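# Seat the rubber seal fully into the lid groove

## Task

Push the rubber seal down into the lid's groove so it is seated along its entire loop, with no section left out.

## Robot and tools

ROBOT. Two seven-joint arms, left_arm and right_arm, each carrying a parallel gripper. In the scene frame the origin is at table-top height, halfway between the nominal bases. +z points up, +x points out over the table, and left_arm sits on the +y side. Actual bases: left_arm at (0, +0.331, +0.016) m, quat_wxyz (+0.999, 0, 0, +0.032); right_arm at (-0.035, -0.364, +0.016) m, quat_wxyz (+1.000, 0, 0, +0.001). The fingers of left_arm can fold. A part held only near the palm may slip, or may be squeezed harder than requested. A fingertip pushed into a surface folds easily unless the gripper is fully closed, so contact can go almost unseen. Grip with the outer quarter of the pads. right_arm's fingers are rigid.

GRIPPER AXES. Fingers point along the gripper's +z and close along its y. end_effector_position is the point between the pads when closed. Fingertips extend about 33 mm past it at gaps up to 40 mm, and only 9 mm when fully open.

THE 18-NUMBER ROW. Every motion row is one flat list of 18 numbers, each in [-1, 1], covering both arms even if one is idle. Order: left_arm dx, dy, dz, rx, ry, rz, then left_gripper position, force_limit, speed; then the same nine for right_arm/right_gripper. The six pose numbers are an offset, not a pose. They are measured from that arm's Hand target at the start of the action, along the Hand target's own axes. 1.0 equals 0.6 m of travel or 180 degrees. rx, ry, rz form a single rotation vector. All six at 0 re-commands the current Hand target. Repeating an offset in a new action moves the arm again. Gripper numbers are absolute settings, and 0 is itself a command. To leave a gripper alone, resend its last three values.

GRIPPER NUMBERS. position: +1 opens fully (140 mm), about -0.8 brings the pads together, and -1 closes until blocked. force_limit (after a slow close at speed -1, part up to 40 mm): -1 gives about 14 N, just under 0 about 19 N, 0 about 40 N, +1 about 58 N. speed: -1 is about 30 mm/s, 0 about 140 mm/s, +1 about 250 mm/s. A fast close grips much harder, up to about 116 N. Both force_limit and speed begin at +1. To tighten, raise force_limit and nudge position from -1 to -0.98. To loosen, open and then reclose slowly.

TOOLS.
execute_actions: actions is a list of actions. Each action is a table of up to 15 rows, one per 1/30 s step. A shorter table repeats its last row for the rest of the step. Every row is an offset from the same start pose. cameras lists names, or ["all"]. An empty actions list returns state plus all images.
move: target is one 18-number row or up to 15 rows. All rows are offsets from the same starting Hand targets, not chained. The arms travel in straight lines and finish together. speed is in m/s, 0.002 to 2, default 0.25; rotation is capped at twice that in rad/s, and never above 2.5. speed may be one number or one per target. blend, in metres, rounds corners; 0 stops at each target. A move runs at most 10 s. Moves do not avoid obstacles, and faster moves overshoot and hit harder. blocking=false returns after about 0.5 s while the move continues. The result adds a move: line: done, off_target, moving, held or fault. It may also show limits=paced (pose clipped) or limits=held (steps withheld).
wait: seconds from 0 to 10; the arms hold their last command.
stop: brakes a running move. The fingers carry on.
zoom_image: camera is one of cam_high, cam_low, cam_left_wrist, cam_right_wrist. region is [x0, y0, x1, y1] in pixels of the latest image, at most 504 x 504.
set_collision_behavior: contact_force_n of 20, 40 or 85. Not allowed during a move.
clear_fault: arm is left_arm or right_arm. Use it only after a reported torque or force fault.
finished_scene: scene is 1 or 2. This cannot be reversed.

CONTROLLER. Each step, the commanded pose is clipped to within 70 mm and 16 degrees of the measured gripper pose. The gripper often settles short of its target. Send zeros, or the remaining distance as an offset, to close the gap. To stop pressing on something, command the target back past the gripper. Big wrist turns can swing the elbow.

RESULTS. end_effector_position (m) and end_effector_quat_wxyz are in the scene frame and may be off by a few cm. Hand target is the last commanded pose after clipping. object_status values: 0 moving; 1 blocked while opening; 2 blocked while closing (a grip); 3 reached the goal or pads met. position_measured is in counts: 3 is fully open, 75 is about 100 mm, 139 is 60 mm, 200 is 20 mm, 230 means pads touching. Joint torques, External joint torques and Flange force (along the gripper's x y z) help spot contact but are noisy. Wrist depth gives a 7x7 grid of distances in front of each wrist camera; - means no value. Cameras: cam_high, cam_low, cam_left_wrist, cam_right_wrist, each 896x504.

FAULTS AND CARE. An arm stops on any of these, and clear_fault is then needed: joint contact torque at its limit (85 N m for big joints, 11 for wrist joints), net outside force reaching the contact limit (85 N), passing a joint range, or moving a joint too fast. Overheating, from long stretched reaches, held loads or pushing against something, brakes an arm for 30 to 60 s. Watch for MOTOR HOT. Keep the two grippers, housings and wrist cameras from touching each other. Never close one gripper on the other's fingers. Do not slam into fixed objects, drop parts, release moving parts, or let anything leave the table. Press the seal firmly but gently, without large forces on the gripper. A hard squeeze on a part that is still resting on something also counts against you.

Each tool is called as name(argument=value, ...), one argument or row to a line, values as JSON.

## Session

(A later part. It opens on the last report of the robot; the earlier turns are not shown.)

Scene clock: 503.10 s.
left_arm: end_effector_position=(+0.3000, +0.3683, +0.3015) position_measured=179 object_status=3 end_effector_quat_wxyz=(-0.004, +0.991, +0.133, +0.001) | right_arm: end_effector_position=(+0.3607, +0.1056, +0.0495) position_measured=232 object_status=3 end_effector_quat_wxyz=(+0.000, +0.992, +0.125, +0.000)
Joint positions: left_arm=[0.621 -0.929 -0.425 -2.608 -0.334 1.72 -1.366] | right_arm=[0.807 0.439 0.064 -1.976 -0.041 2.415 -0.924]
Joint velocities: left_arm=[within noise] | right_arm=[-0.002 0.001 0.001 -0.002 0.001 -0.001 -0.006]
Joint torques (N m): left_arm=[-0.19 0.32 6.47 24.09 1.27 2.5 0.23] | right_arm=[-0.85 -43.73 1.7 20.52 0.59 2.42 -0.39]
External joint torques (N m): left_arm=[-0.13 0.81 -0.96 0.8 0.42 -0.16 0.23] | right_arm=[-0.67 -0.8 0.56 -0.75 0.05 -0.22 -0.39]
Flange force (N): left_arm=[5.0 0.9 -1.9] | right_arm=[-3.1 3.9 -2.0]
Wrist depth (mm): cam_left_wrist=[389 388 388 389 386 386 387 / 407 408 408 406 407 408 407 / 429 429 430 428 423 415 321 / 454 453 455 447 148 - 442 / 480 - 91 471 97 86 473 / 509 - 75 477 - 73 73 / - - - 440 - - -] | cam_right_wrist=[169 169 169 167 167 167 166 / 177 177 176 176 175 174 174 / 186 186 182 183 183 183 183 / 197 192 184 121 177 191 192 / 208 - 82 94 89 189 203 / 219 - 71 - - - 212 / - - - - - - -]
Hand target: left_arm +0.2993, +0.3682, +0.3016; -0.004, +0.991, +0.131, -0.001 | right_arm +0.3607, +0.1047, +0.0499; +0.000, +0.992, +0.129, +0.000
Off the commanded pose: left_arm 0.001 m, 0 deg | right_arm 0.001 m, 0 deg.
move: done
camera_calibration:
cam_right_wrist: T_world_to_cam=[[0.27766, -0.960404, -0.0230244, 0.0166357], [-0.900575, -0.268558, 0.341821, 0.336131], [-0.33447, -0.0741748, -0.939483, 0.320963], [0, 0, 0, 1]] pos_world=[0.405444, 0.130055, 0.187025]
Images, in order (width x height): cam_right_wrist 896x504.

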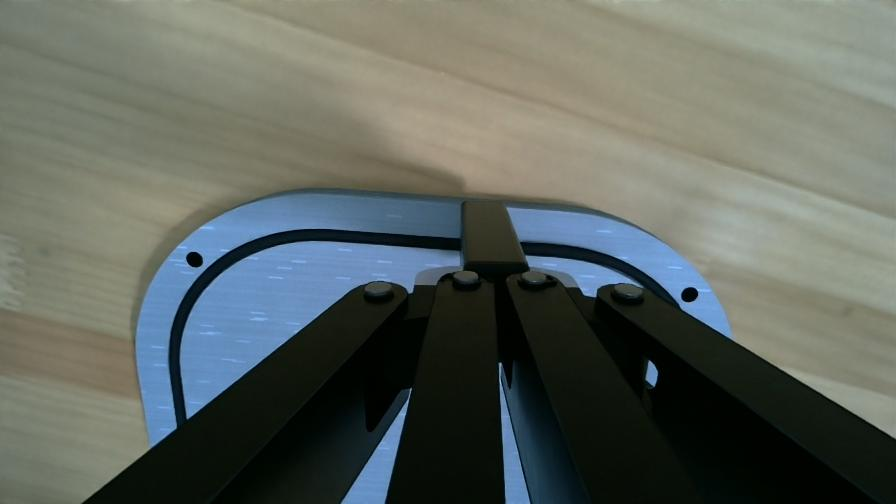

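execute_actions(
  actions=[],
  cameras=["cam_right_wrist"],
)

zoom_image(
  camera="cam_right_wrist",
  region=[392, 100, 896, 504],
)

Scene clock: 513.33 s.
left_arm: end_effector_position=(+0.3000, +0.3683, +0.3015) position_measured=179 object_status=3 end_effector_quat_wxyz=(-0.004, +0.991, +0.133, +0.001) | right_arm: end_effector_position=(+0.3607, +0.1056, +0.0495) position_measured=232 object_status=3 end_effector_quat_wxyz=(+0.000, +0.992, +0.126, +0.000)
Joint positions: left_arm=[0.621 -0.929 -0.425 -2.608 -0.334 1.72 -1.366] | right_arm=[0.807 0.439 0.064 -1.976 -0.041 2.415 -0.926]
Joint velocities: within noise
Joint torques (N m): left_arm=[-0.21 0.32 6.47 24.13 1.26 2.5 0.19] | right_arm=[-0.68 -43.72 1.71 20.52 0.61 2.41 -0.29]
External joint torques (N m): left_arm=[-0.19 0.73 -0.97 0.99 0.41 -0.14 0.19] | right_arm=[-0.74 -0.75 0.36 -0.78 0.08 -0.24 -0.29]
Flange force (N): left_arm=[5.1 1.2 -2.3] | right_arm=[-3.1 3.9 -1.9]
Wrist depth (mm): cam_left_wrist=[389 387 389 389 384 387 387 / 406 406 408 406 408 406 408 / 430 430 428 429 424 416 321 / 454 455 453 446 149 437 438 / 480 - 91 473 97 86 464 / 505 - 75 475 - 73 73 / - - - 439 - - -] | cam_right_wrist=[169 169 168 168 167 167 166 / 178 177 176 175 175 175 174 / 186 186 182 183 184 183 183 / 196 190 - 120 181 189 192 / 207 - 82 95 89 188 203 / 219 - 71 - - - 212 / - - - - - - -]
Hand target: left_arm +0.2993, +0.3682, +0.3016; -0.004, +0.991, +0.131, -0.001 | right_arm +0.3607, +0.1047, +0.0499; +0.000, +0.992, +0.129, +0.000
Tool commands: left_gripper/position=-0.4 left_gripper/force_limit=-0.05 left_gripper/speed=-1.0 right_gripper/position=-1.0 right_gripper/force_limit=-0.05 right_gripper/speed=-0.3
Off the commanded pose: left_arm 0.001 m, 0 deg | right_arm 0.001 m, 0 deg.
camera_calibration:
cam_right_wrist: T_world_to_cam=[[0.279368, -0.959908, -0.0230131, 0.0159683], [-0.900088, -0.270154, 0.341846, 0.336159], [-0.334358, -0.0747869, -0.939474, 0.321001], [0, 0, 0, 1]] pos_world=[0.405441, 0.130149, 0.187025]
Images, in order (width x height): cam_right_wrist 896x504.

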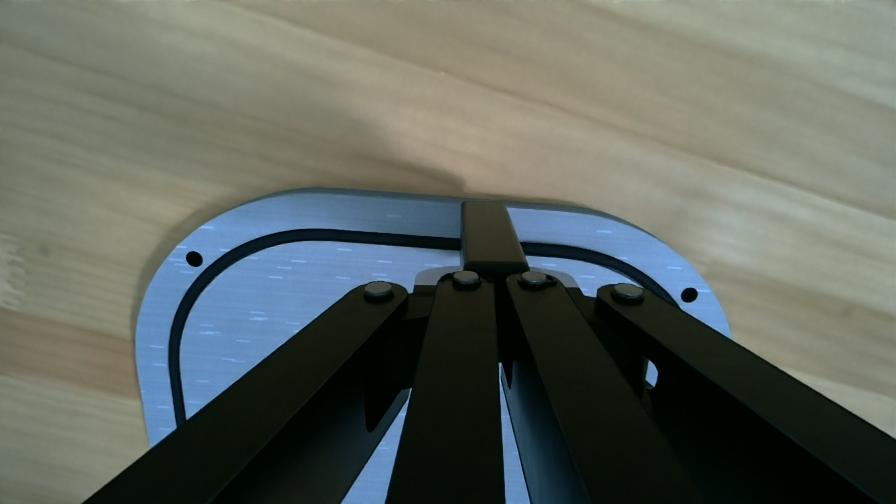

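Scaled by 1.000.

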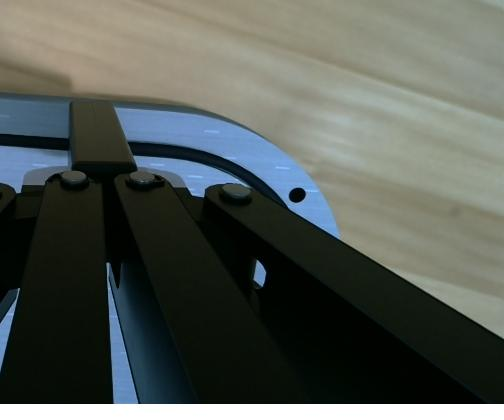

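move(
  target=[
    [0,0,0,0,0,0,-0.4,-0.05,-1,-0.005,0,0,0,0,0,-1,-0.05,-0.3],
    [0,0,0,0,0,0,-0.4,-0.05,-1,-0.005,0,0.0133,0,0,0,-1,-0.05,-0.3],
    [0,0,0,0,0,0,-0.4,-0.05,-1,-0.018,0,0.0172,0,0,0,-1,-0.05,-0.3],
    [0,0,0,0,0,0,-0.4,-0.05,-1,-0.018,0,0,0,0,0,-1,-0.05,-0.3],
    [0,0,0,0,0,0,-0.4,-0.05,-1,-0.006,0.025,0,0,0,0,-1,-0.05,-0.3],
    [0,0,0,0,0,0,-0.4,-0.05,-1,-0.006,0.025,0.0133,0,0,0,-1,-0.05,-0.3],
    [0,0,0,0,0,0,-0.4,-0.05,-1,-0.019,0.025,0.0172,0,0,0,-1,-0.05,-0.3],
    [0,0,0,0,0,0,-0.4,-0.05,-1,-0.019,0.025,0,0,0,0,-1,-0.05,-0.3],
  ],
  speed=[0.1,0.04,0.02,0.1,0.1,0.04,0.02,0.1],
  blend=[0.002,0.002,0,0.002,0.002,0.002,0,0],
)

move(
  target=[
    [0,0,0,0,0,0,-0.4,-0.05,-1,0.011,0.025,0,0,0,0,-1,-0.05,-0.3],
    [0,0,0,0,0,0,-0.4,-0.05,-1,0.011,0.025,0.0133,0,0,0,-1,-0.05,-0.3],
    [0,0,0,0,0,0,-0.4,-0.05,-1,-0.002,0.023,0.0172,0,0,0,-1,-0.05,-0.3],
    [0,0,0,0,0,0,-0.4,-0.05,-1,-0.002,0.023,0,0,0,0,-1,-0.05,-0.3],
    [0,0,0,0,0,0,-0.4,-0.05,-1,0.006,0.052,0,0,0,0,-1,-0.05,-0.3],
    [0,0,0,0,0,0,-0.4,-0.05,-1,0.006,0.052,0.0133,0,0,0,-1,-0.05,-0.3],
    [0,0,0,0,0,0,-0.4,-0.05,-1,-0.006,0.047,0.0172,0,0,0,-1,-0.05,-0.3],
    [0,0,0,0,0,0,-0.4,-0.05,-1,-0.006,0.047,0,0,0,0,-1,-0.05,-0.3],
  ],
  speed=[0.1,0.04,0.02,0.1,0.1,0.04,0.02,0.1],
  blend=[0.002,0.002,0,0.002,0.002,0.002,0,0],
  cameras=["cam_right_wrist"],
)

zoom_image(
  camera="cam_right_wrist",
  region=[300, 100, 804, 400],
)

Scene clock: 527.90 s.
left_arm: end_effector_position=(+0.3000, +0.3683, +0.3015) position_measured=179 object_status=3 end_effector_quat_wxyz=(-0.004, +0.991, +0.133, +0.001) | right_arm: end_effector_position=(+0.3548, +0.0873, +0.0496) position_measured=232 object_status=3 end_effector_quat_wxyz=(-0.001, +0.992, +0.126, +0.001)
Joint positions: left_arm=[0.621 -0.929 -0.425 -2.608 -0.334 1.72 -1.366] | right_arm=[0.79 0.395 0.069 -2.048 -0.041 2.444 -0.939]
Joint velocities: left_arm=[within noise] | right_arm=[0 0.001 0 0 0 -0.003 -0.001]
Joint torques (N m): left_arm=[-0.23 0.33 6.46 24.11 1.25 2.51 0.2] | right_arm=[-0.2 -41.85 1.64 20.37 0.58 2.47 -0.17]
External joint torques (N m): left_arm=[-0.19 0.79 -1.02 0.81 0.39 -0.15 0.2] | right_arm=[-0.18 -0.56 0.43 -0.54 0.06 -0.17 -0.17]
Flange force (N): left_arm=[5.0 1.2 -1.9] | right_arm=[-2.5 2.2 -1.4]
Wrist depth (mm): cam_left_wrist=[387 388 386 386 387 386 386 / 409 408 406 406 407 406 406 / 430 430 431 426 425 415 396 / 453 453 453 447 149 438 440 / 479 - 91 475 97 86 468 / 503 - 75 479 - 73 73 / - - - 441 - - -] | cam_right_wrist=[169 169 169 168 167 167 166 / 178 177 176 176 175 174 174 / 187 182 175 180 182 184 183 / 196 - - 126 179 190 192 / 206 - 82 94 89 199 202 / 217 - 71 - - - 212 / - - - - - - -]
Hand target: left_arm +0.2993, +0.3682, +0.3016; -0.004, +0.991, +0.131, -0.001 | right_arm +0.3535, +0.0873, +0.0499; +0.000, +0.992, +0.129, +0.000
Off the commanded pose: left_arm 0.001 m, 0 deg | right_arm 0.001 m, 0 deg.
move: done; blend cut to 0.0015 m at target 1

Scene clock: 530.70 s.
left_arm: end_effector_position=(+0.3000, +0.3683, +0.3015) position_measured=179 object_status=3 end_effector_quat_wxyz=(-0.004, +0.991, +0.133, +0.001) | right_arm: end_effector_position=(+0.3586, +0.0589, +0.0496) position_measured=232 object_status=3 end_effector_quat_wxyz=(-0.001, +0.992, +0.127, +0.001)
Joint positions: left_arm=[0.621 -0.929 -0.425 -2.608 -0.334 1.72 -1.366] | right_arm=[0.745 0.351 0.076 -2.12 -0.042 2.471 -0.976]
Joint velocities: left_arm=[within noise] | right_arm=[-0.001 -0.001 0.001 -0.001 0.001 -0.004 0]
Joint torques (N m): left_arm=[-0.18 0.3 6.45 24.12 1.26 2.51 0.16] | right_arm=[-0.25 -40.19 1.58 20.02 0.56 2.43 -0.11]
External joint torques (N m): left_arm=[-0.2 0.67 -1.06 0.97 0.4 -0.13 0.16] | right_arm=[-0.33 -0.56 0.35 -0.55 0.06 -0.22 -0.11]
Flange force (N): left_arm=[5.0 1.4 -2.2] | right_arm=[-2.4 2.2 -1.6]
Wrist depth (mm): cam_left_wrist=[389 388 388 388 386 385 389 / 408 409 408 408 405 405 406 / 428 431 428 430 422 406 413 / 457 455 451 445 149 462 444 / 483 - 91 477 97 86 466 / 508 - 75 477 - 73 73 / - - - 444 - - -] | cam_right_wrist=[169 169 168 168 167 167 166 / 177 177 176 176 175 174 174 / 183 174 183 176 182 183 183 / 184 184 - 120 185 193 192 / 195 - 82 94 89 200 203 / 203 - 71 - - - 212 / - - - - - - -]
Hand target: left_arm +0.2993, +0.3682, +0.3016; -0.004, +0.991, +0.131, -0.001 | right_arm +0.3572, +0.0591, +0.0499; +0.000, +0.992, +0.129, +0.000
Off the commanded pose: left_arm 0.001 m, 0 deg | right_arm 0.001 m, 0 deg.
move: done
camera_calibration:
cam_right_wrist: T_world_to_cam=[[0.281175, -0.959377, -0.0231606, -0.0288949], [-0.899786, -0.271948, 0.341219, 0.321659], [-0.333656, -0.0751026, -0.939699, 0.31675], [0, 0, 0, 1]] pos_world=[0.403234, 0.083542, 0.187224]
Images, in order (width x height): cam_right_wrist 896x504.

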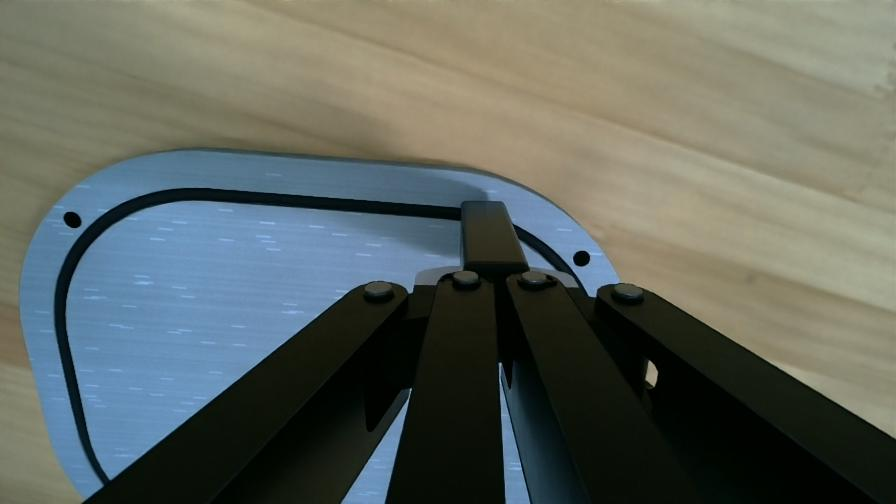

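Scaled by 1.000.

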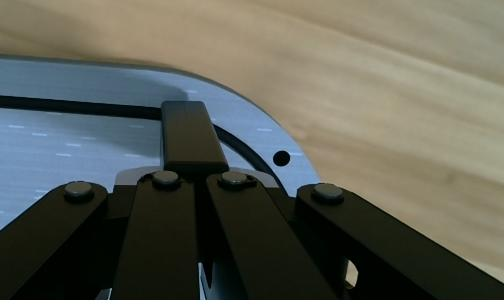

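move(
  target=[
    [0,0,0,0,0,0,-0.4,-0.05,-1,0,0,-0.1,0,0,0,-1,-0.05,-0.3],
    [0,0,0,0,0,0,-0.4,-0.05,-1,-0.25,0,-0.33,0,0,0,-1,-0.05,-0.3],
  ],
  blend=[0.02,0],
  cameras=["cam_right_wrist"],
)

zoom_image(
  camera="cam_right_wrist",
  region=[200, 100, 450, 300],
)

zoom_image(
  camera="cam_right_wrist",
  region=[440, 100, 690, 300],
)

Scene clock: 537.33 s.
left_arm: end_effector_position=(+0.3000, +0.3683, +0.3015) position_measured=179 object_status=3 end_effector_quat_wxyz=(-0.004, +0.991, +0.133, +0.001) | right_arm: end_effector_position=(+0.2135, +0.0211, +0.2479) position_measured=232 object_status=3 end_effector_quat_wxyz=(+0.001, +0.991, +0.134, +0.002)
Joint positions: left_arm=[0.621 -0.929 -0.425 -2.608 -0.334 1.72 -1.366] | right_arm=[0.819 -0.282 0.168 -2.341 0.049 2.064 -0.881]
Joint velocities: left_arm=[within noise] | right_arm=[-0.001 0 0 0 0 -0.003 0.006]
Joint torques (N m): left_arm=[-0.23 0.35 6.5 24.12 1.26 2.5 0.18] | right_arm=[-0.27 -22.07 -1.8 23.45 1.11 2.44 0.26]
External joint torques (N m): left_arm=[-0.3 0.75 -1.08 0.89 0.39 -0.15 0.18] | right_arm=[-0.35 -0.33 -0.26 -0.88 0.4 -0.21 0.26]
Flange force (N): left_arm=[4.9 1.5 -2.0] | right_arm=[-2.8 2.5 0.7]
Wrist depth (mm): cam_left_wrist=[388 389 386 389 386 387 388 / 408 409 407 407 406 408 406 / 430 430 428 430 423 417 419 / 454 452 451 447 148 438 444 / 484 - 91 472 97 86 466 / 505 - 75 478 - 73 73 / - - - 440 - - -] | cam_right_wrist=[347 341 329 - 341 344 343 / 363 362 339 - 359 360 360 / 381 380 382 359 378 377 375 / 361 398 397 139 392 395 395 / 351 414 82 94 89 409 418 / 358 - 71 - - - 436 / - - - - - - -]
Hand target: left_arm +0.2993, +0.3682, +0.3016; -0.004, +0.991, +0.131, -0.001 | right_arm +0.2122, +0.0208, +0.2480; +0.000, +0.992, +0.129, +0.000
Off the commanded pose: left_arm 0.001 m, 0 deg | right_arm 0.001 m, 1 deg.
move: done
camera_calibration:
cam_right_wrist: T_world_to_cam=[[0.294905, -0.955305, -0.0205847, -0.0234786], [-0.896625, -0.284108, 0.339628, 0.113185], [-0.330296, -0.081701, -0.940335, 0.451367], [0, 0, 0, 1]] pos_world=[0.257494, 0.0466048, 0.385512]
Images, in order (width x height): cam_right_wrist 896x504.

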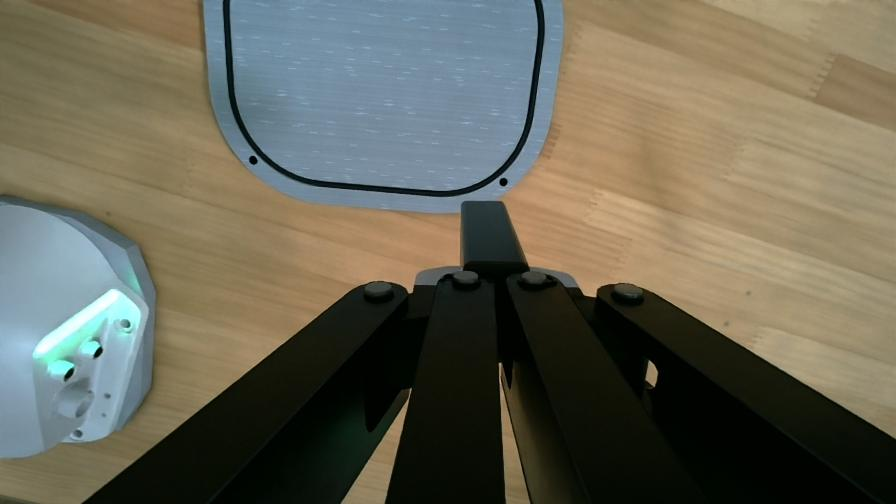

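Scaled by 2.016.

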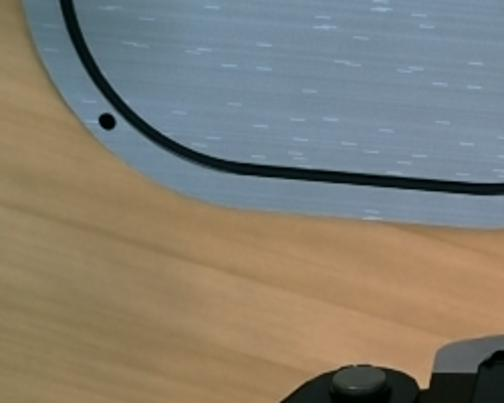

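Scaled by 2.016.

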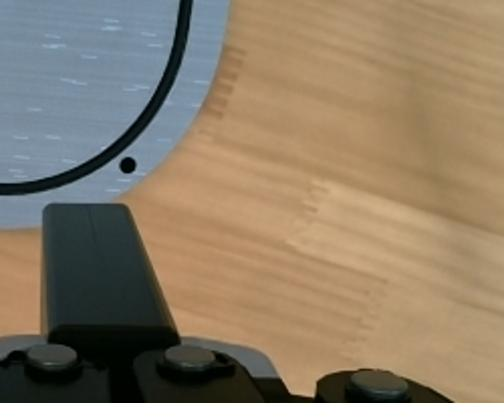

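move(
  target=[0,0,0,0,0,0,-0.4,-0.05,-1,0.18,-0.03,0,0,0,0,-1,-0.05,-0.3],
  cameras=["cam_right_wrist"],
)

zoom_image(
  camera="cam_right_wrist",
  region=[200, 0, 420, 180],
)

zoom_image(
  camera="cam_right_wrist",
  region=[400, 0, 620, 180],
)

zoom_image(
  camera="cam_right_wrist",
  region=[200, 150, 420, 330],
)

zoom_image(
  camera="cam_right_wrist",
  region=[400, 150, 620, 330],
)

Scene clock: 543.83 s.
left_arm: end_effector_position=(+0.3000, +0.3683, +0.3015) position_measured=179 object_status=3 end_effector_quat_wxyz=(-0.004, +0.991, +0.133, +0.001) | right_arm: end_effector_position=(+0.3117, +0.0667, +0.2483) position_measured=232 object_status=3 end_effector_quat_wxyz=(-0.002, +0.992, +0.124, +0.000)
Joint positions: left_arm=[0.621 -0.929 -0.425 -2.608 -0.334 1.72 -1.366] | right_arm=[0.769 0.004 0.12 -2.03 0.003 2.036 -0.93]
Joint velocities: left_arm=[within noise] | right_arm=[0 -0.001 0.001 0 0 -0.001 -0.007]
Joint torques (N m): left_arm=[-0.2 0.32 6.48 24.11 1.26 2.5 0.21] | right_arm=[-0.21 -31.43 -0.15 24.34 0.41 2.39 -0.32]
External joint torques (N m): left_arm=[-0.19 0.78 -1.03 0.85 0.41 -0.16 0.21] | right_arm=[-0.34 0.72 -0.3 -0.18 -0.33 -0.27 -0.32]
Flange force (N): left_arm=[5.0 1.2 -2.0] | right_arm=[2.1 -0.1 0.2]
Wrist depth (mm): cam_left_wrist=[387 389 387 385 388 385 386 / 407 408 409 406 404 408 408 / 430 425 429 428 423 415 422 / 454 455 453 447 148 440 436 / 483 - 91 476 97 86 470 / 505 - 75 472 - 73 73 / - - - 442 - - -] | cam_right_wrist=[348 347 345 345 343 343 342 / 364 363 348 - 357 359 358 / 384 381 - - 380 377 376 / 403 401 - 126 394 397 394 / 416 420 82 94 89 408 415 / 367 - 71 - - - 435 / - - - - - - -]
Hand target: left_arm +0.2993, +0.3682, +0.3016; -0.004, +0.991, +0.131, -0.001 | right_arm +0.3120, +0.0658, +0.2479; +0.000, +0.992, +0.129, +0.000
Off the commanded pose: left_arm 0.001 m, 0 deg | right_arm 0.001 m, 1 deg.
move: done
camera_calibration:
cam_right_wrist: T_world_to_cam=[[0.275042, -0.961064, -0.0265985, -0.000768042], [-0.900555, -0.267216, 0.342923, 0.213282], [-0.336679, -0.0703649, -0.938987, 0.488823], [0, 0, 0, 1]] pos_world=[0.356859, 0.0906501, 0.385838]
Images, in order (width x height): cam_right_wrist 896x504.

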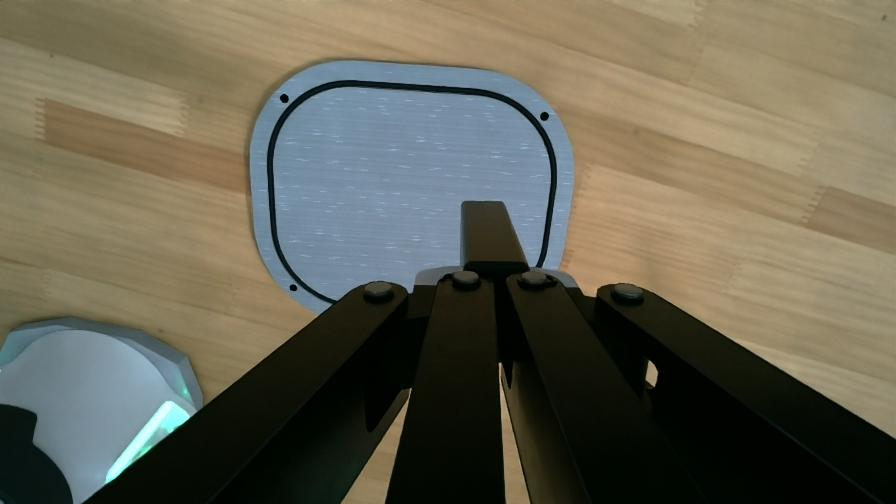

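Scaled by 2.291.

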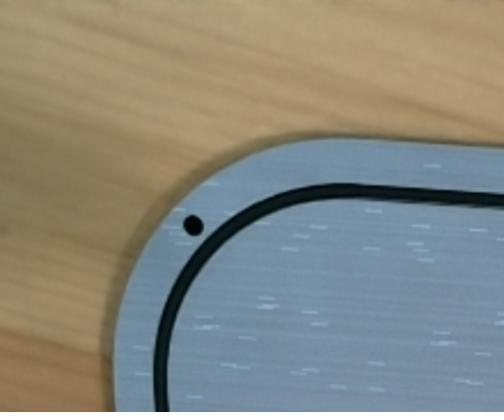

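Scaled by 2.291.

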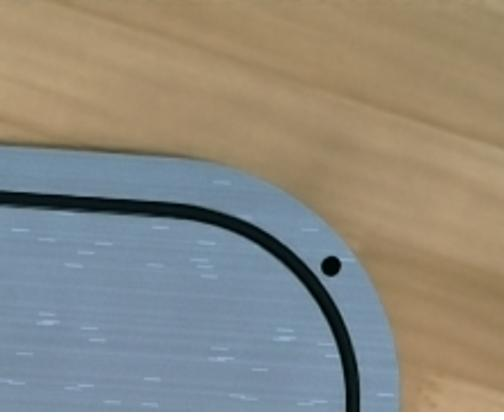

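Scaled by 2.291.

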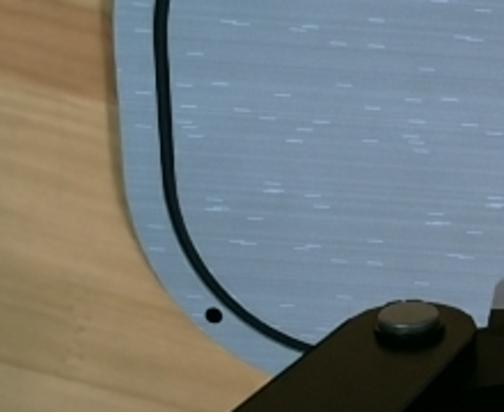

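Scaled by 2.291.

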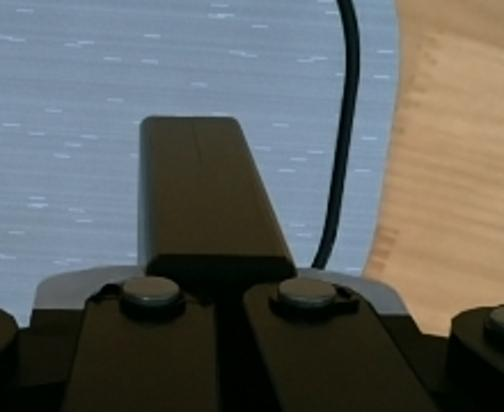

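move(
  target=[0,0,0,0,0,0,-0.4,-0.05,-1,0.0807,0.003,0.33,0,0,0,-1,-0.05,-0.3],
)

move(
  target=[
    [0,0,0,0,0,0,-0.4,-0.05,-1,-0.0018,0,0,0,0,0,-1,-0.05,-0.3],
    [0,0,0,0,0,0,-0.4,-0.05,-1,-0.0018,0,0.0172,0,0,0,-1,-0.05,-0.3],
    [0,0,0,0,0,0,-0.4,-0.05,-1,0,-0.028,0,0,0,0,-1,-0.05,-0.3],
    [0,0,0,0,0,0,-0.4,-0.05,-1,0,-0.028,0.0172,0,0,0,-1,-0.05,-0.3],
    [0,0,0,0,0,0,-0.4,-0.05,-1,0.002,-0.056,0,0,0,0,-1,-0.05,-0.3],
    [0,0,0,0,0,0,-0.4,-0.05,-1,0.002,-0.056,0.0172,0,0,0,-1,-0.05,-0.3],
    [0,0,0,0,0,0,-0.4,-0.05,-1,0.004,-0.084,0,0,0,0,-1,-0.05,-0.3],
    [0,0,0,0,0,0,-0.4,-0.05,-1,0.004,-0.084,0.0172,0,0,0,-1,-0.05,-0.3],
    [0,0,0,0,0,0,-0.4,-0.05,-1,0.004,-0.084,0,0,0,0,-1,-0.05,-0.3],
  ],
  speed=[0.1,0.04,0.1,0.04,0.1,0.04,0.1,0.04,0.1],
  blend=[0.002,0,0.003,0,0.003,0,0.003,0,0],
  cameras=["cam_right_wrist"],
)

zoom_image(
  camera="cam_right_wrist",
  region=[150, 100, 654, 400],
)

Scene clock: 568.20 s.
left_arm: end_effector_position=(+0.3000, +0.3683, +0.3015) position_measured=179 object_status=3 end_effector_quat_wxyz=(-0.004, +0.991, +0.133, +0.001) | right_arm: end_effector_position=(+0.3572, +0.0765, +0.0499) position_measured=232 object_status=3 end_effector_quat_wxyz=(+0.000, +0.992, +0.125, -0.002)
Joint positions: left_arm=[0.621 -0.929 -0.425 -2.608 -0.334 1.72 -1.366] | right_arm=[0.755 0.383 0.087 -2.067 -0.047 2.444 -0.948]
Joint velocities: left_arm=[within noise] | right_arm=[0 -0.001 0 0 0 0.004 -0.001]
Joint torques (N m): left_arm=[-0.24 0.28 6.48 24.12 1.27 2.48 0.18] | right_arm=[-0.26 -40.51 1.19 20.84 0.22 2.68 -0.28]
External joint torques (N m): left_arm=[-0.27 0.73 -1.04 0.86 0.41 -0.17 0.18] | right_arm=[-0.33 0.18 -0.28 0.11 -0.3 0.07 -0.28]
Flange force (N): left_arm=[4.7 1.4 -2.0] | right_arm=[1.2 0.4 0.5]
Wrist depth (mm): cam_left_wrist=[390 387 389 386 387 385 389 / 407 406 407 408 405 404 408 / 429 428 428 428 423 417 408 / 454 452 452 448 148 438 439 / 478 - 91 476 97 86 466 / 504 - 75 473 - 73 73 / - - - 441 - - -] | cam_right_wrist=[169 169 168 168 167 167 166 / 177 177 176 176 175 174 174 / 187 176 180 184 182 184 183 / 196 - - 120 180 191 193 / 204 - 82 94 89 202 204 / 218 - 71 - - - 213 / - - - - - - -]
Hand target: left_arm +0.2993, +0.3682, +0.3016; -0.004, +0.991, +0.131, -0.001 | right_arm +0.3593, +0.0764, +0.0499; +0.000, +0.992, +0.129, +0.000
Off the commanded pose: left_arm 0.001 m, 0 deg | right_arm 0.002 m, 1 deg.
move: done

Scene clock: 571.63 s.
left_arm: end_effector_position=(+0.3000, +0.3683, +0.3015) position_measured=179 object_status=3 end_effector_quat_wxyz=(-0.004, +0.991, +0.133, +0.001) | right_arm: end_effector_position=(+0.3489, +0.1261, +0.0493) position_measured=232 object_status=3 end_effector_quat_wxyz=(+0.000, +0.991, +0.133, +0.001)
Joint positions: left_arm=[0.621 -0.929 -0.425 -2.608 -0.334 1.72 -1.366] | right_arm=[0.834 0.461 0.075 -1.94 -0.05 2.401 -0.898]
Joint velocities: left_arm=[within noise] | right_arm=[-0.002 0 0 0 -0.001 -0.005 0]
Joint torques (N m): left_arm=[-0.22 0.35 6.47 24.09 1.26 2.51 0.2] | right_arm=[-0.27 -44.21 1.2 21.02 0.61 2.38 0.21]
External joint torques (N m): left_arm=[-0.24 0.82 -1.04 0.84 0.4 -0.15 0.2] | right_arm=[-0.18 -0.56 -0.24 -0.44 0.06 -0.26 0.21]
Flange force (N): left_arm=[5.1 1.3 -1.9] | right_arm=[-2.3 1.6 -1.4]
Wrist depth (mm): cam_left_wrist=[388 389 388 387 387 386 387 / 409 406 404 406 407 406 406 / 430 430 428 427 423 413 300 / 456 454 455 445 148 439 439 / 482 - 91 475 97 86 467 / 505 - 75 473 - 73 73 / - - - 444 - - -] | cam_right_wrist=[169 169 168 168 167 167 166 / 177 177 176 175 175 174 174 / 186 186 181 183 181 183 182 / 196 194 180 119 179 182 192 / 207 205 82 94 89 186 202 / 219 - 71 - - - 212 / - - - - - - -]
Hand target: left_arm +0.2993, +0.3682, +0.3016; -0.004, +0.991, +0.131, -0.001 | right_arm +0.3487, +0.1257, +0.0499; +0.000, +0.992, +0.129, +0.000
Off the commanded pose: left_arm 0.001 m, 0 deg | right_arm 0.001 m, 0 deg.
move: done; blend cut to 0.0005 m at target 1
camera_calibration:
cam_right_wrist: T_world_to_cam=[[0.292542, -0.955989, -0.0224377, 0.03381], [-0.896473, -0.282345, 0.341494, 0.331424], [-0.3328, -0.0797866, -0.939616, 0.318474], [0, 0, 0, 1]] pos_world=[0.393209, 0.151308, 0.186822]
Images, in order (width x height): cam_right_wrist 896x504.

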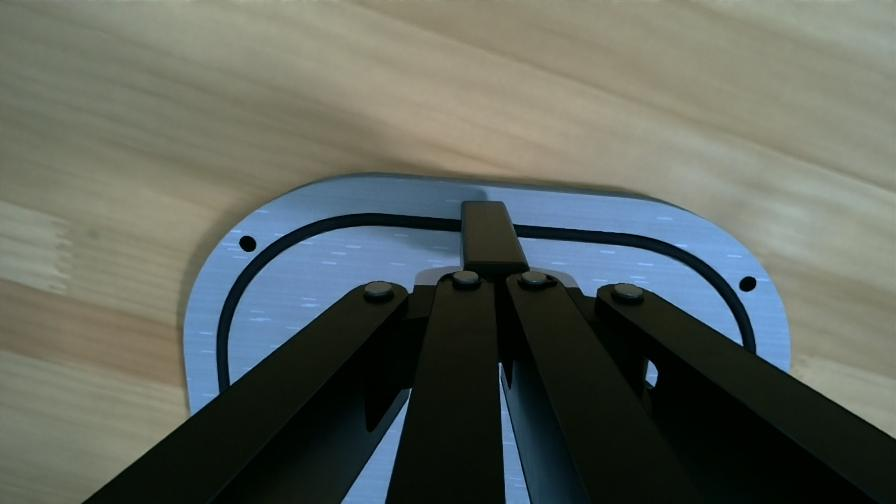

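Scaled by 1.000.

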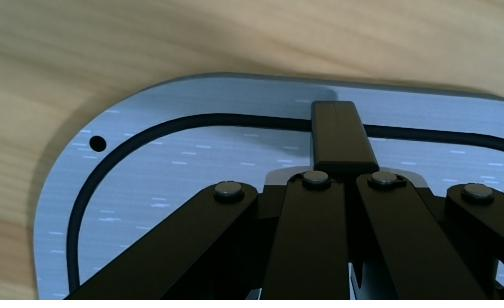

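move(
  target=[
    [0,0,0,0,0,0,-0.4,-0.05,-1,0.005,-0.045,0,0,0,0,-1,-0.05,-0.3],
    [0,0,0,0,0,0,-0.4,-0.05,-1,0.005,-0.045,0.0172,0,0,0,-1,-0.05,-0.3],
    [0,0,0,0,0,0,-0.4,-0.05,-1,0.005,-0.078,0,0,0,0,-1,-0.05,-0.3],
    [0,0,0,0,0,0,-0.4,-0.05,-1,0.005,-0.078,0.0172,0,0,0,-1,-0.05,-0.3],
    [0,0,0,0,0,0,-0.4,-0.05,-1,-0.0017,-0.11,0,0,0,0,-1,-0.05,-0.3],
    [0,0,0,0,0,0,-0.4,-0.05,-1,-0.0017,-0.11,0.0172,0,0,0,-1,-0.05,-0.3],
    [0,0,0,0,0,0,-0.4,-0.05,-1,-0.0117,-0.133,0,0,0,0,-1,-0.05,-0.3],
    [0,0,0,0,0,0,-0.4,-0.05,-1,-0.0117,-0.133,0.0172,0,0,0,-1,-0.05,-0.3],
    [0,0,0,0,0,0,-0.4,-0.05,-1,-0.0117,-0.133,0,0,0,0,-1,-0.05,-0.3],
  ],
  speed=[0.1,0.04,0.1,0.04,0.1,0.04,0.1,0.04,0.1],
  blend=[0.002,0,0.003,0,0.003,0,0.003,0,0],
)

move(
  target=[
    [0,0,0,0,0,0,-0.4,-0.05,-1,-0.015,-0.02,0,0,0,0,-1,-0.05,-0.3],
    [0,0,0,0,0,0,-0.4,-0.05,-1,-0.015,-0.02,0.0172,0,0,0,-1,-0.05,-0.3],
    [0,0,0,0,0,0,-0.4,-0.05,-1,-0.03,-0.031,0,0,0,0,-1,-0.05,-0.3],
    [0,0,0,0,0,0,-0.4,-0.05,-1,-0.03,-0.031,0.0172,0,0,0,-1,-0.05,-0.3],
    [0,0,0,0,0,0,-0.4,-0.05,-1,-0.05,-0.042,0,0,0,0,-1,-0.05,-0.3],
    [0,0,0,0,0,0,-0.4,-0.05,-1,-0.05,-0.042,0.0172,0,0,0,-1,-0.05,-0.3],
    [0,0,0,0,0,0,-0.4,-0.05,-1,-0.05,-0.042,0,0,0,0,-1,-0.05,-0.3],
  ],
  speed=[0.1,0.04,0.1,0.04,0.1,0.04,0.1],
  blend=[0.002,0,0.003,0,0.003,0,0],
  cameras=["cam_right_wrist"],
)

zoom_image(
  camera="cam_right_wrist",
  region=[350, 50, 602, 270],
)

Scene clock: 589.20 s.
left_arm: end_effector_position=(+0.3000, +0.3683, +0.3015) position_measured=179 object_status=3 end_effector_quat_wxyz=(-0.004, +0.991, +0.133, +0.001) | right_arm: end_effector_position=(+0.3222, +0.2012, +0.0493) position_measured=232 object_status=3 end_effector_quat_wxyz=(+0.000, +0.991, +0.133, +0.001)
Joint positions: left_arm=[0.621 -0.929 -0.425 -2.608 -0.334 1.72 -1.366] | right_arm=[0.951 0.581 0.063 -1.736 -0.05 2.317 -0.8]
Joint velocities: left_arm=[within noise] | right_arm=[0.001 -0.001 0 -0.001 0 -0.004 0.002]
Joint torques (N m): left_arm=[-0.24 0.33 6.5 24.13 1.26 2.5 0.22] | right_arm=[-0.25 -48.4 1.67 21.93 0.8 2.39 0.27]
External joint torques (N m): left_arm=[-0.24 0.74 -1.03 0.9 0.4 -0.15 0.22] | right_arm=[-0.51 -0.61 -0.19 -0.41 0.22 -0.25 0.28]
Flange force (N): left_arm=[4.9 1.2 -2.1] | right_arm=[-2.2 2.4 -1.4]
Wrist depth (mm): cam_left_wrist=[390 389 387 386 385 389 388 / 409 408 406 404 406 408 400 / 430 428 429 430 423 325 137 / 454 450 454 449 149 256 139 / 480 - 91 477 97 86 141 / 503 - 75 475 - 73 73 / - - - 440 - - -] | cam_right_wrist=[169 169 169 168 167 167 166 / 177 177 176 176 175 175 174 / 186 186 187 183 180 183 181 / 197 196 195 178 - - - / 207 206 83 94 89 - - / 219 - 71 - - - 198 / - - - - - - -]
Hand target: left_arm +0.2993, +0.3682, +0.3016; -0.004, +0.991, +0.131, -0.001 | right_arm +0.3215, +0.2011, +0.0499; +0.000, +0.992, +0.129, +0.000
Off the commanded pose: left_arm 0.001 m, 0 deg | right_arm 0.001 m, 1 deg.
move: done

Scene clock: 591.80 s.
left_arm: end_effector_position=(+0.3000, +0.3683, +0.3015) position_measured=179 object_status=3 end_effector_quat_wxyz=(-0.004, +0.991, +0.133, +0.001) | right_arm: end_effector_position=(+0.2867, +0.2182, +0.0494) position_measured=232 object_status=3 end_effector_quat_wxyz=(+0.000, +0.991, +0.134, +0.001)
Joint positions: left_arm=[0.621 -0.929 -0.425 -2.608 -0.334 1.72 -1.366] | right_arm=[1.009 0.571 0.063 -1.753 -0.05 2.325 -0.741]
Joint velocities: left_arm=[within noise] | right_arm=[0.001 0 -0.001 0 0.001 -0.006 0.002]
Joint torques (N m): left_arm=[-0.22 0.31 6.46 24.15 1.26 2.49 0.2] | right_arm=[-0.27 -48.12 1.61 21.85 0.81 2.42 0.3]
External joint torques (N m): left_arm=[-0.2 0.82 -1.06 0.84 0.4 -0.17 0.2] | right_arm=[-0.62 -0.51 -0.3 -0.5 0.23 -0.23 0.3]
Flange force (N): left_arm=[5.1 1.3 -2.0] | right_arm=[-2.1 2.7 -1.2]
Wrist depth (mm): cam_left_wrist=[387 387 386 388 387 387 387 / 408 409 406 407 409 407 405 / 428 428 430 427 425 413 409 / 454 452 455 448 149 150 139 / 480 - 91 478 97 86 140 / 506 - 75 472 - 73 73 / - - - 441 - - -] | cam_right_wrist=[170 169 169 168 168 167 166 / 178 177 177 176 172 165 171 / 187 186 187 183 - - 171 / 197 196 195 139 180 - - / 208 206 83 94 89 - - / 219 - 71 - - - - / - - - - - - -]
Hand target: left_arm +0.2993, +0.3682, +0.3016; -0.004, +0.991, +0.131, -0.001 | right_arm +0.2861, +0.2178, +0.0499; +0.000, +0.992, +0.129, +0.000
Off the commanded pose: left_arm 0.001 m, 0 deg | right_arm 0.001 m, 1 deg.
move: done
camera_calibration:
cam_right_wrist: T_world_to_cam=[[0.293967, -0.955565, -0.0218757, 0.13956], [-0.896567, -0.283605, 0.340199, 0.30193], [-0.331287, -0.0803944, -0.940099, 0.304948], [0, 0, 0, 1]] pos_world=[0.3307, 0.243503, 0.187017]
Images, in order (width x height): cam_right_wrist 896x504.

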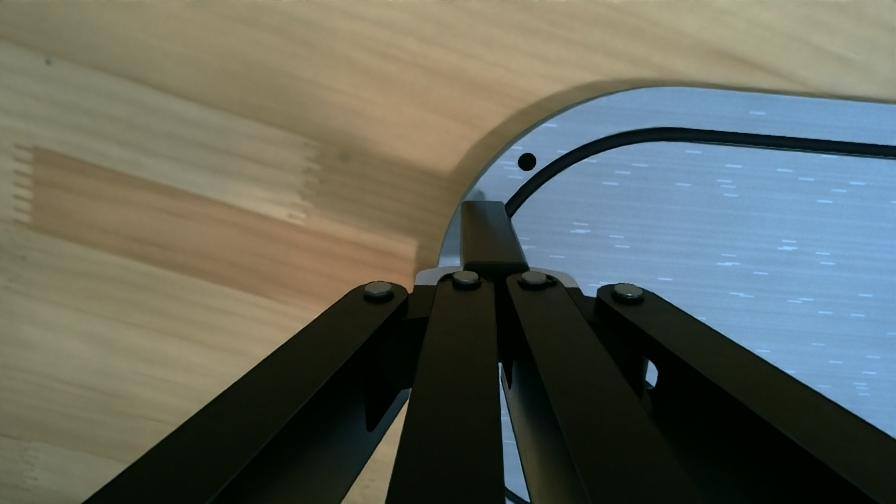

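Scaled by 2.000.

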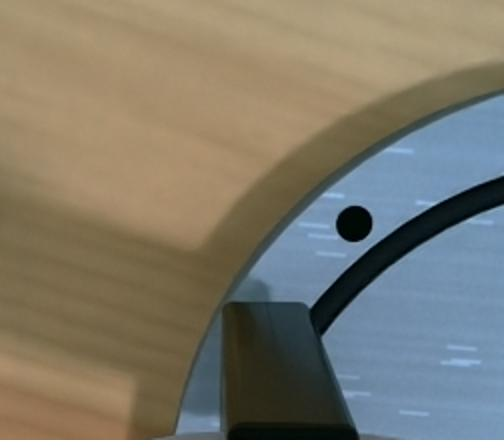

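move(
  target=[
    [0,0,0,0,0,0,-0.4,-0.05,-1,-0.025,0,0,0,0,0,-1,-0.05,-0.3],
    [0,0,0,0,0,0,-0.4,-0.05,-1,-0.025,0,0.0172,0,0,0,-1,-0.05,-0.3],
    [0,0,0,0,0,0,-0.4,-0.05,-1,-0.05,0.003,0,0,0,0,-1,-0.05,-0.3],
    [0,0,0,0,0,0,-0.4,-0.05,-1,-0.05,0.003,0.0172,0,0,0,-1,-0.05,-0.3],
    [0,0,0,0,0,0,-0.4,-0.05,-1,-0.08,0.009,0,0,0,0,-1,-0.05,-0.3],
    [0,0,0,0,0,0,-0.4,-0.05,-1,-0.08,0.009,0.0172,0,0,0,-1,-0.05,-0.3],
    [0,0,0,0,0,0,-0.4,-0.05,-1,-0.08,0.009,0,0,0,0,-1,-0.05,-0.3],
  ],
  speed=[0.1,0.04,0.1,0.04,0.1,0.04,0.1],
  blend=[0.002,0,0.003,0,0.003,0,0],
  cameras=["cam_right_wrist"],
)

zoom_image(
  camera="cam_right_wrist",
  region=[350, 0, 650, 270],
)

Scene clock: 601.27 s.
left_arm: end_effector_position=(+0.3000, +0.3683, +0.3015) position_measured=179 object_status=3 end_effector_quat_wxyz=(-0.004, +0.991, +0.133, +0.001) | right_arm: end_effector_position=(+0.2423, +0.2003, +0.0494) position_measured=232 object_status=3 end_effector_quat_wxyz=(+0.000, +0.991, +0.133, +0.002)
Joint positions: left_arm=[0.621 -0.929 -0.425 -2.608 -0.334 1.72 -1.366] | right_arm=[1.049 0.476 0.068 -1.915 -0.05 2.391 -0.691]
Joint velocities: left_arm=[within noise] | right_arm=[0.002 0 0 0 -0.001 -0.007 0]
Joint torques (N m): left_arm=[-0.25 0.34 6.48 24.12 1.25 2.48 0.2] | right_arm=[-0.25 -44.7 1.44 21.12 0.93 2.42 0.35]
External joint torques (N m): left_arm=[-0.24 0.8 -1.04 0.88 0.4 -0.17 0.2] | right_arm=[-0.25 -0.35 -0.02 -0.5 0.39 -0.23 0.35]
Flange force (N): left_arm=[5.1 1.3 -2.0] | right_arm=[-1.9 1.9 -1.0]
Wrist depth (mm): cam_left_wrist=[390 388 386 389 387 386 389 / 408 408 409 405 406 407 408 / 430 428 428 431 423 417 419 / 454 454 452 448 149 435 441 / 485 - 91 478 97 86 467 / 504 - 75 477 - 73 73 / - - - 440 - - -] | cam_right_wrist=[169 169 169 166 154 156 155 / 178 177 177 173 163 - - / 186 186 187 176 172 - - / 197 196 195 178 - - - / 208 206 83 95 89 - 192 / 219 - 71 - - - - / - - - - - - -]
Hand target: left_arm +0.2993, +0.3682, +0.3016; -0.004, +0.991, +0.131, -0.001 | right_arm +0.2410, +0.2003, +0.0499; +0.000, +0.992, +0.129, +0.000
Off the commanded pose: left_arm 0.001 m, 0 deg | right_arm 0.001 m, 1 deg.
move: done
camera_calibration:
cam_right_wrist: T_world_to_cam=[[0.293616, -0.955679, -0.0216168, 0.135587], [-0.896835, -0.283224, 0.339809, 0.25711], [-0.330871, -0.080387, -0.940246, 0.288704], [0, 0, 0, 1]] pos_world=[0.286299, 0.225605, 0.187016]
Images, in order (width x height): cam_right_wrist 896x504.

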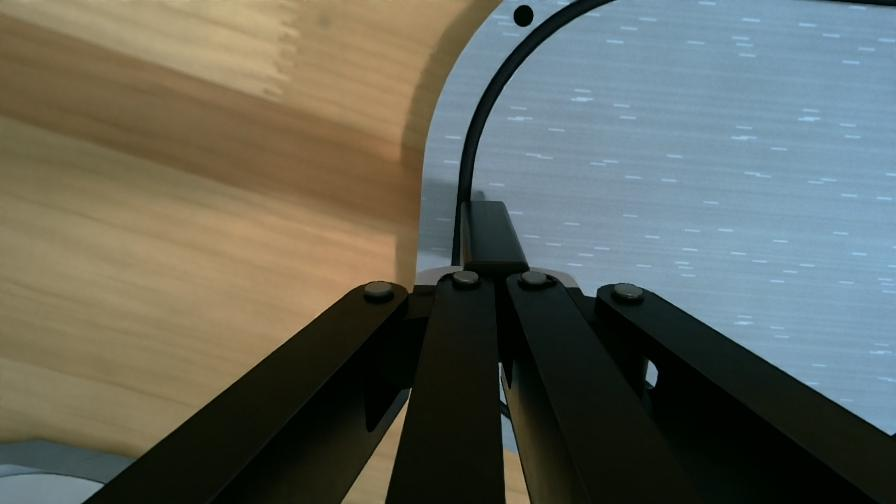

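Scaled by 1.680.

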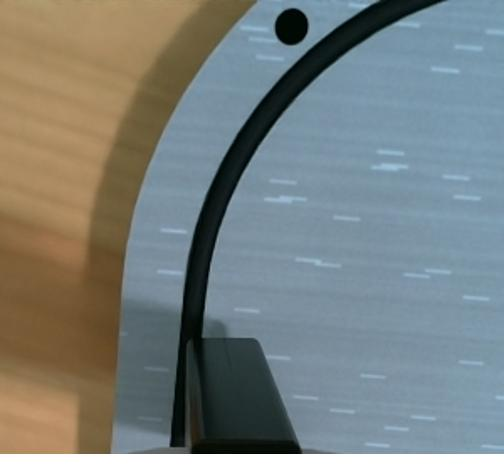

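move(
  target=[
    [0,0,0,0,0,0,-0.4,-0.05,-1,0.027,-0.01,0,0,0,0,-1,-0.05,-0.3],
    [0,0,0,0,0,0,-0.4,-0.05,-1,0.027,-0.01,0.0172,0,0,0,-1,-0.05,-0.3],
    [0,0,0,0,0,0,-0.4,-0.05,-1,0,-0.0145,0,0,0,0,-1,-0.05,-0.3],
    [0,0,0,0,0,0,-0.4,-0.05,-1,0,-0.0145,0.0172,0,0,0,-1,-0.05,-0.3],
    [0,0,0,0,0,0,-0.4,-0.05,-1,-0.03,-0.015,0,0,0,0,-1,-0.05,-0.3],
    [0,0,0,0,0,0,-0.4,-0.05,-1,-0.03,-0.015,0.0172,0,0,0,-1,-0.05,-0.3],
    [0,0,0,0,0,0,-0.4,-0.05,-1,-0.06,-0.008,0,0,0,0,-1,-0.05,-0.3],
  ],
  speed=[0.1,0.04,0.1,0.04,0.1,0.04,0.1],
  blend=[0.002,0,0.003,0,0.003,0,0],
  cameras=["cam_right_wrist"],
)

zoom_image(
  camera="cam_right_wrist",
  region=[350, 0, 650, 270],
)

Scene clock: 613.33 s.
left_arm: end_effector_position=(+0.3000, +0.3683, +0.3015) position_measured=179 object_status=3 end_effector_quat_wxyz=(-0.004, +0.991, +0.133, +0.001) | right_arm: end_effector_position=(+0.2057, +0.1945, +0.0491) position_measured=232 object_status=3 end_effector_quat_wxyz=(+0.002, +0.991, +0.134, +0.000)
Joint positions: left_arm=[0.621 -0.929 -0.425 -2.608 -0.334 1.72 -1.366] | right_arm=[1.092 0.429 0.074 -1.994 -0.05 2.417 -0.642]
Joint velocities: left_arm=[within noise] | right_arm=[0 0.001 0 0 -0.001 0.001 0.006]
Joint torques (N m): left_arm=[-0.26 0.38 6.51 24.15 1.27 2.48 0.21] | right_arm=[-0.02 -43.29 1.27 20.43 0.85 2.75 0.33]
External joint torques (N m): left_arm=[-0.26 0.79 -0.97 0.95 0.41 -0.16 0.21] | right_arm=[0.12 -0.74 0 -0.76 0.33 0.13 0.33]
Flange force (N): left_arm=[5.1 1.2 -2.3] | right_arm=[-3.7 3.6 -1.0]
Wrist depth (mm): cam_left_wrist=[389 388 387 385 389 389 386 / 408 409 409 408 408 407 407 / 430 428 430 428 426 416 419 / 452 454 454 446 149 438 447 / 480 - 91 480 97 86 467 / 506 - 75 477 - 73 73 / - - - 441 - - -] | cam_right_wrist=[169 168 168 159 - - - / 176 176 175 172 - - - / 185 185 186 174 - - - / 195 195 195 139 176 177 - / 206 206 83 94 89 186 - / 214 - 71 - - - - / - - - - - - -]
Hand target: left_arm +0.2993, +0.3682, +0.3016; -0.004, +0.991, +0.131, -0.001 | right_arm +0.2050, +0.1957, +0.0499; +0.000, +0.992, +0.129, +0.000
Off the commanded pose: left_arm 0.001 m, 0 deg | right_arm 0.002 m, 1 deg.
move: done
camera_calibration:
cam_right_wrist: T_world_to_cam=[[0.294603, -0.955448, -0.0180867, 0.140417], [-0.895628, -0.28266, 0.343445, 0.222189], [-0.333256, -0.0849809, -0.938999, 0.277193], [0, 0, 0, 1]] pos_world=[0.250007, 0.220521, 0.186515]
Images, in order (width x height): cam_right_wrist 896x504.

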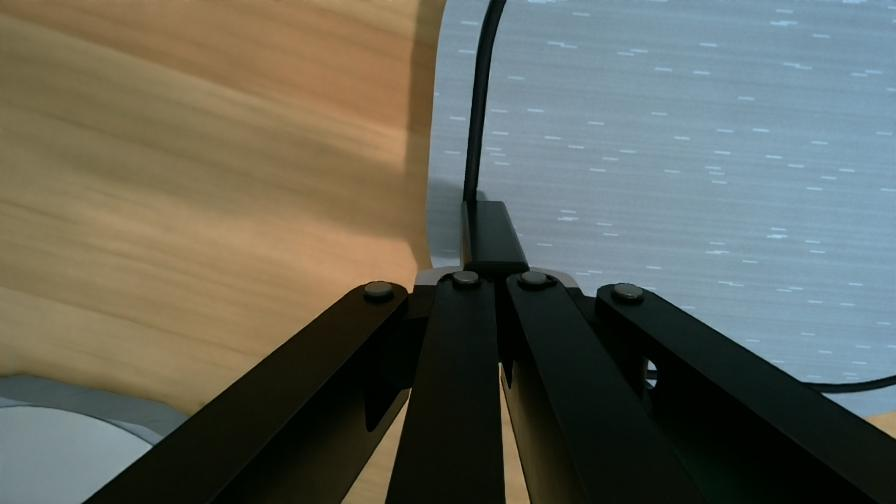

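Scaled by 1.680.

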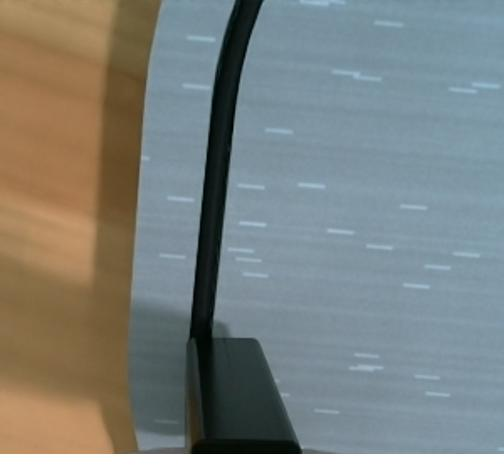

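move(
  target=[
    [0,0,0,0,0,0,-0.4,-0.05,-1,0,-0.009,0,0,0,0,-1,-0.05,-0.3],
    [0,0,0,0,0,0,-0.4,-0.05,-1,0,-0.009,0.0172,0,0,0,-1,-0.05,-0.3],
    [0,0,0,0,0,0,-0.4,-0.05,-1,-0.03,-0.006,0,0,0,0,-1,-0.05,-0.3],
    [0,0,0,0,0,0,-0.4,-0.05,-1,-0.03,-0.006,0.0172,0,0,0,-1,-0.05,-0.3],
    [0,0,0,0,0,0,-0.4,-0.05,-1,-0.058,0.001,0,0,0,0,-1,-0.05,-0.3],
    [0,0,0,0,0,0,-0.4,-0.05,-1,-0.058,0.001,0.0172,0,0,0,-1,-0.05,-0.3],
    [0,0,0,0,0,0,-0.4,-0.05,-1,-0.085,0.016,0,0,0,0,-1,-0.05,-0.3],
  ],
  speed=[0.1,0.04,0.1,0.04,0.1,0.04,0.1],
  blend=[0.002,0,0.003,0,0.003,0,0],
  cameras=["cam_right_wrist"],
)

Scene clock: 624.10 s.
left_arm: end_effector_position=(+0.3000, +0.3683, +0.3015) position_measured=179 object_status=3 end_effector_quat_wxyz=(-0.004, +0.991, +0.133, +0.001) | right_arm: end_effector_position=(+0.1594, +0.1720, +0.0491) position_measured=232 object_status=3 end_effector_quat_wxyz=(+0.002, +0.991, +0.134, +0.000)
Joint positions: left_arm=[0.621 -0.929 -0.425 -2.608 -0.334 1.72 -1.366] | right_arm=[1.139 0.337 0.083 -2.142 -0.049 2.474 -0.582]
Joint velocities: left_arm=[within noise] | right_arm=[0 0 -0.001 -0.001 -0.001 0.001 0.006]
Joint torques (N m): left_arm=[-0.17 0.33 6.51 24.09 1.27 2.48 0.21] | right_arm=[-0.04 -39.84 1.11 19.71 0.9 2.71 0.27]
External joint torques (N m): left_arm=[-0.15 0.82 -0.98 0.77 0.41 -0.18 0.21] | right_arm=[-0.1 -0.62 -0.14 -0.84 0.42 0.08 0.27]
Flange force (N): left_arm=[4.9 1.0 -1.9] | right_arm=[-3.0 3.8 -1.0]
Wrist depth (mm): cam_left_wrist=[390 387 385 386 387 386 387 / 406 408 406 406 405 407 405 / 430 430 428 429 425 416 421 / 454 454 454 447 148 441 440 / 480 - 91 474 97 86 464 / 505 - 75 479 - 73 73 / - - - 442 - - -] | cam_right_wrist=[168 168 168 156 - 153 153 / 176 176 175 169 - - 163 / 185 185 186 176 174 - - / 195 195 194 139 185 184 - / 191 203 83 94 89 200 204 / 178 - 71 - - - 212 / - - - - - - -]
Hand target: left_arm +0.2993, +0.3682, +0.3016; -0.004, +0.991, +0.131, -0.001 | right_arm +0.1582, +0.1734, +0.0499; +0.000, +0.992, +0.129, +0.000
Off the commanded pose: left_arm 0.001 m, 0 deg | right_arm 0.002 m, 1 deg.
move: done
camera_calibration:
cam_right_wrist: T_world_to_cam=[[0.294094, -0.955614, -0.0176371, 0.132615], [-0.895972, -0.28207, 0.343031, 0.174392], [-0.33278, -0.085081, -0.939158, 0.259802], [0, 0, 0, 1]] pos_world=[0.203706, 0.198024, 0.186512]
Images, in order (width x height): cam_right_wrist 896x504.

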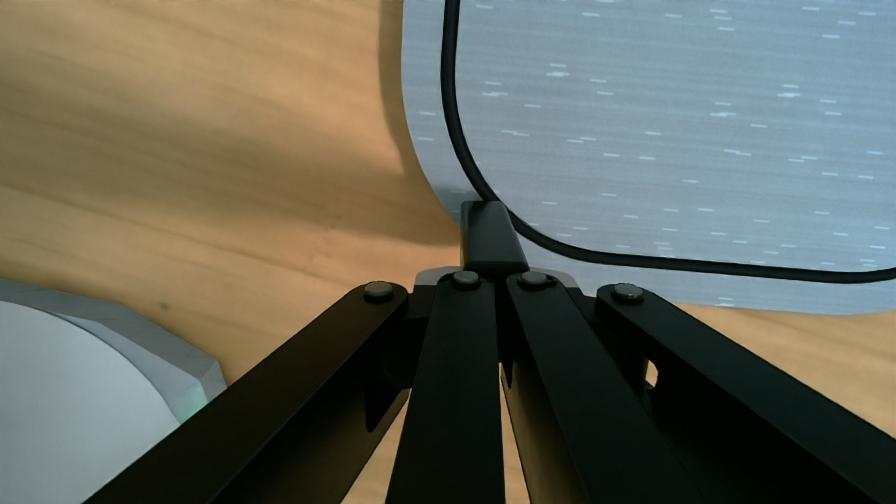

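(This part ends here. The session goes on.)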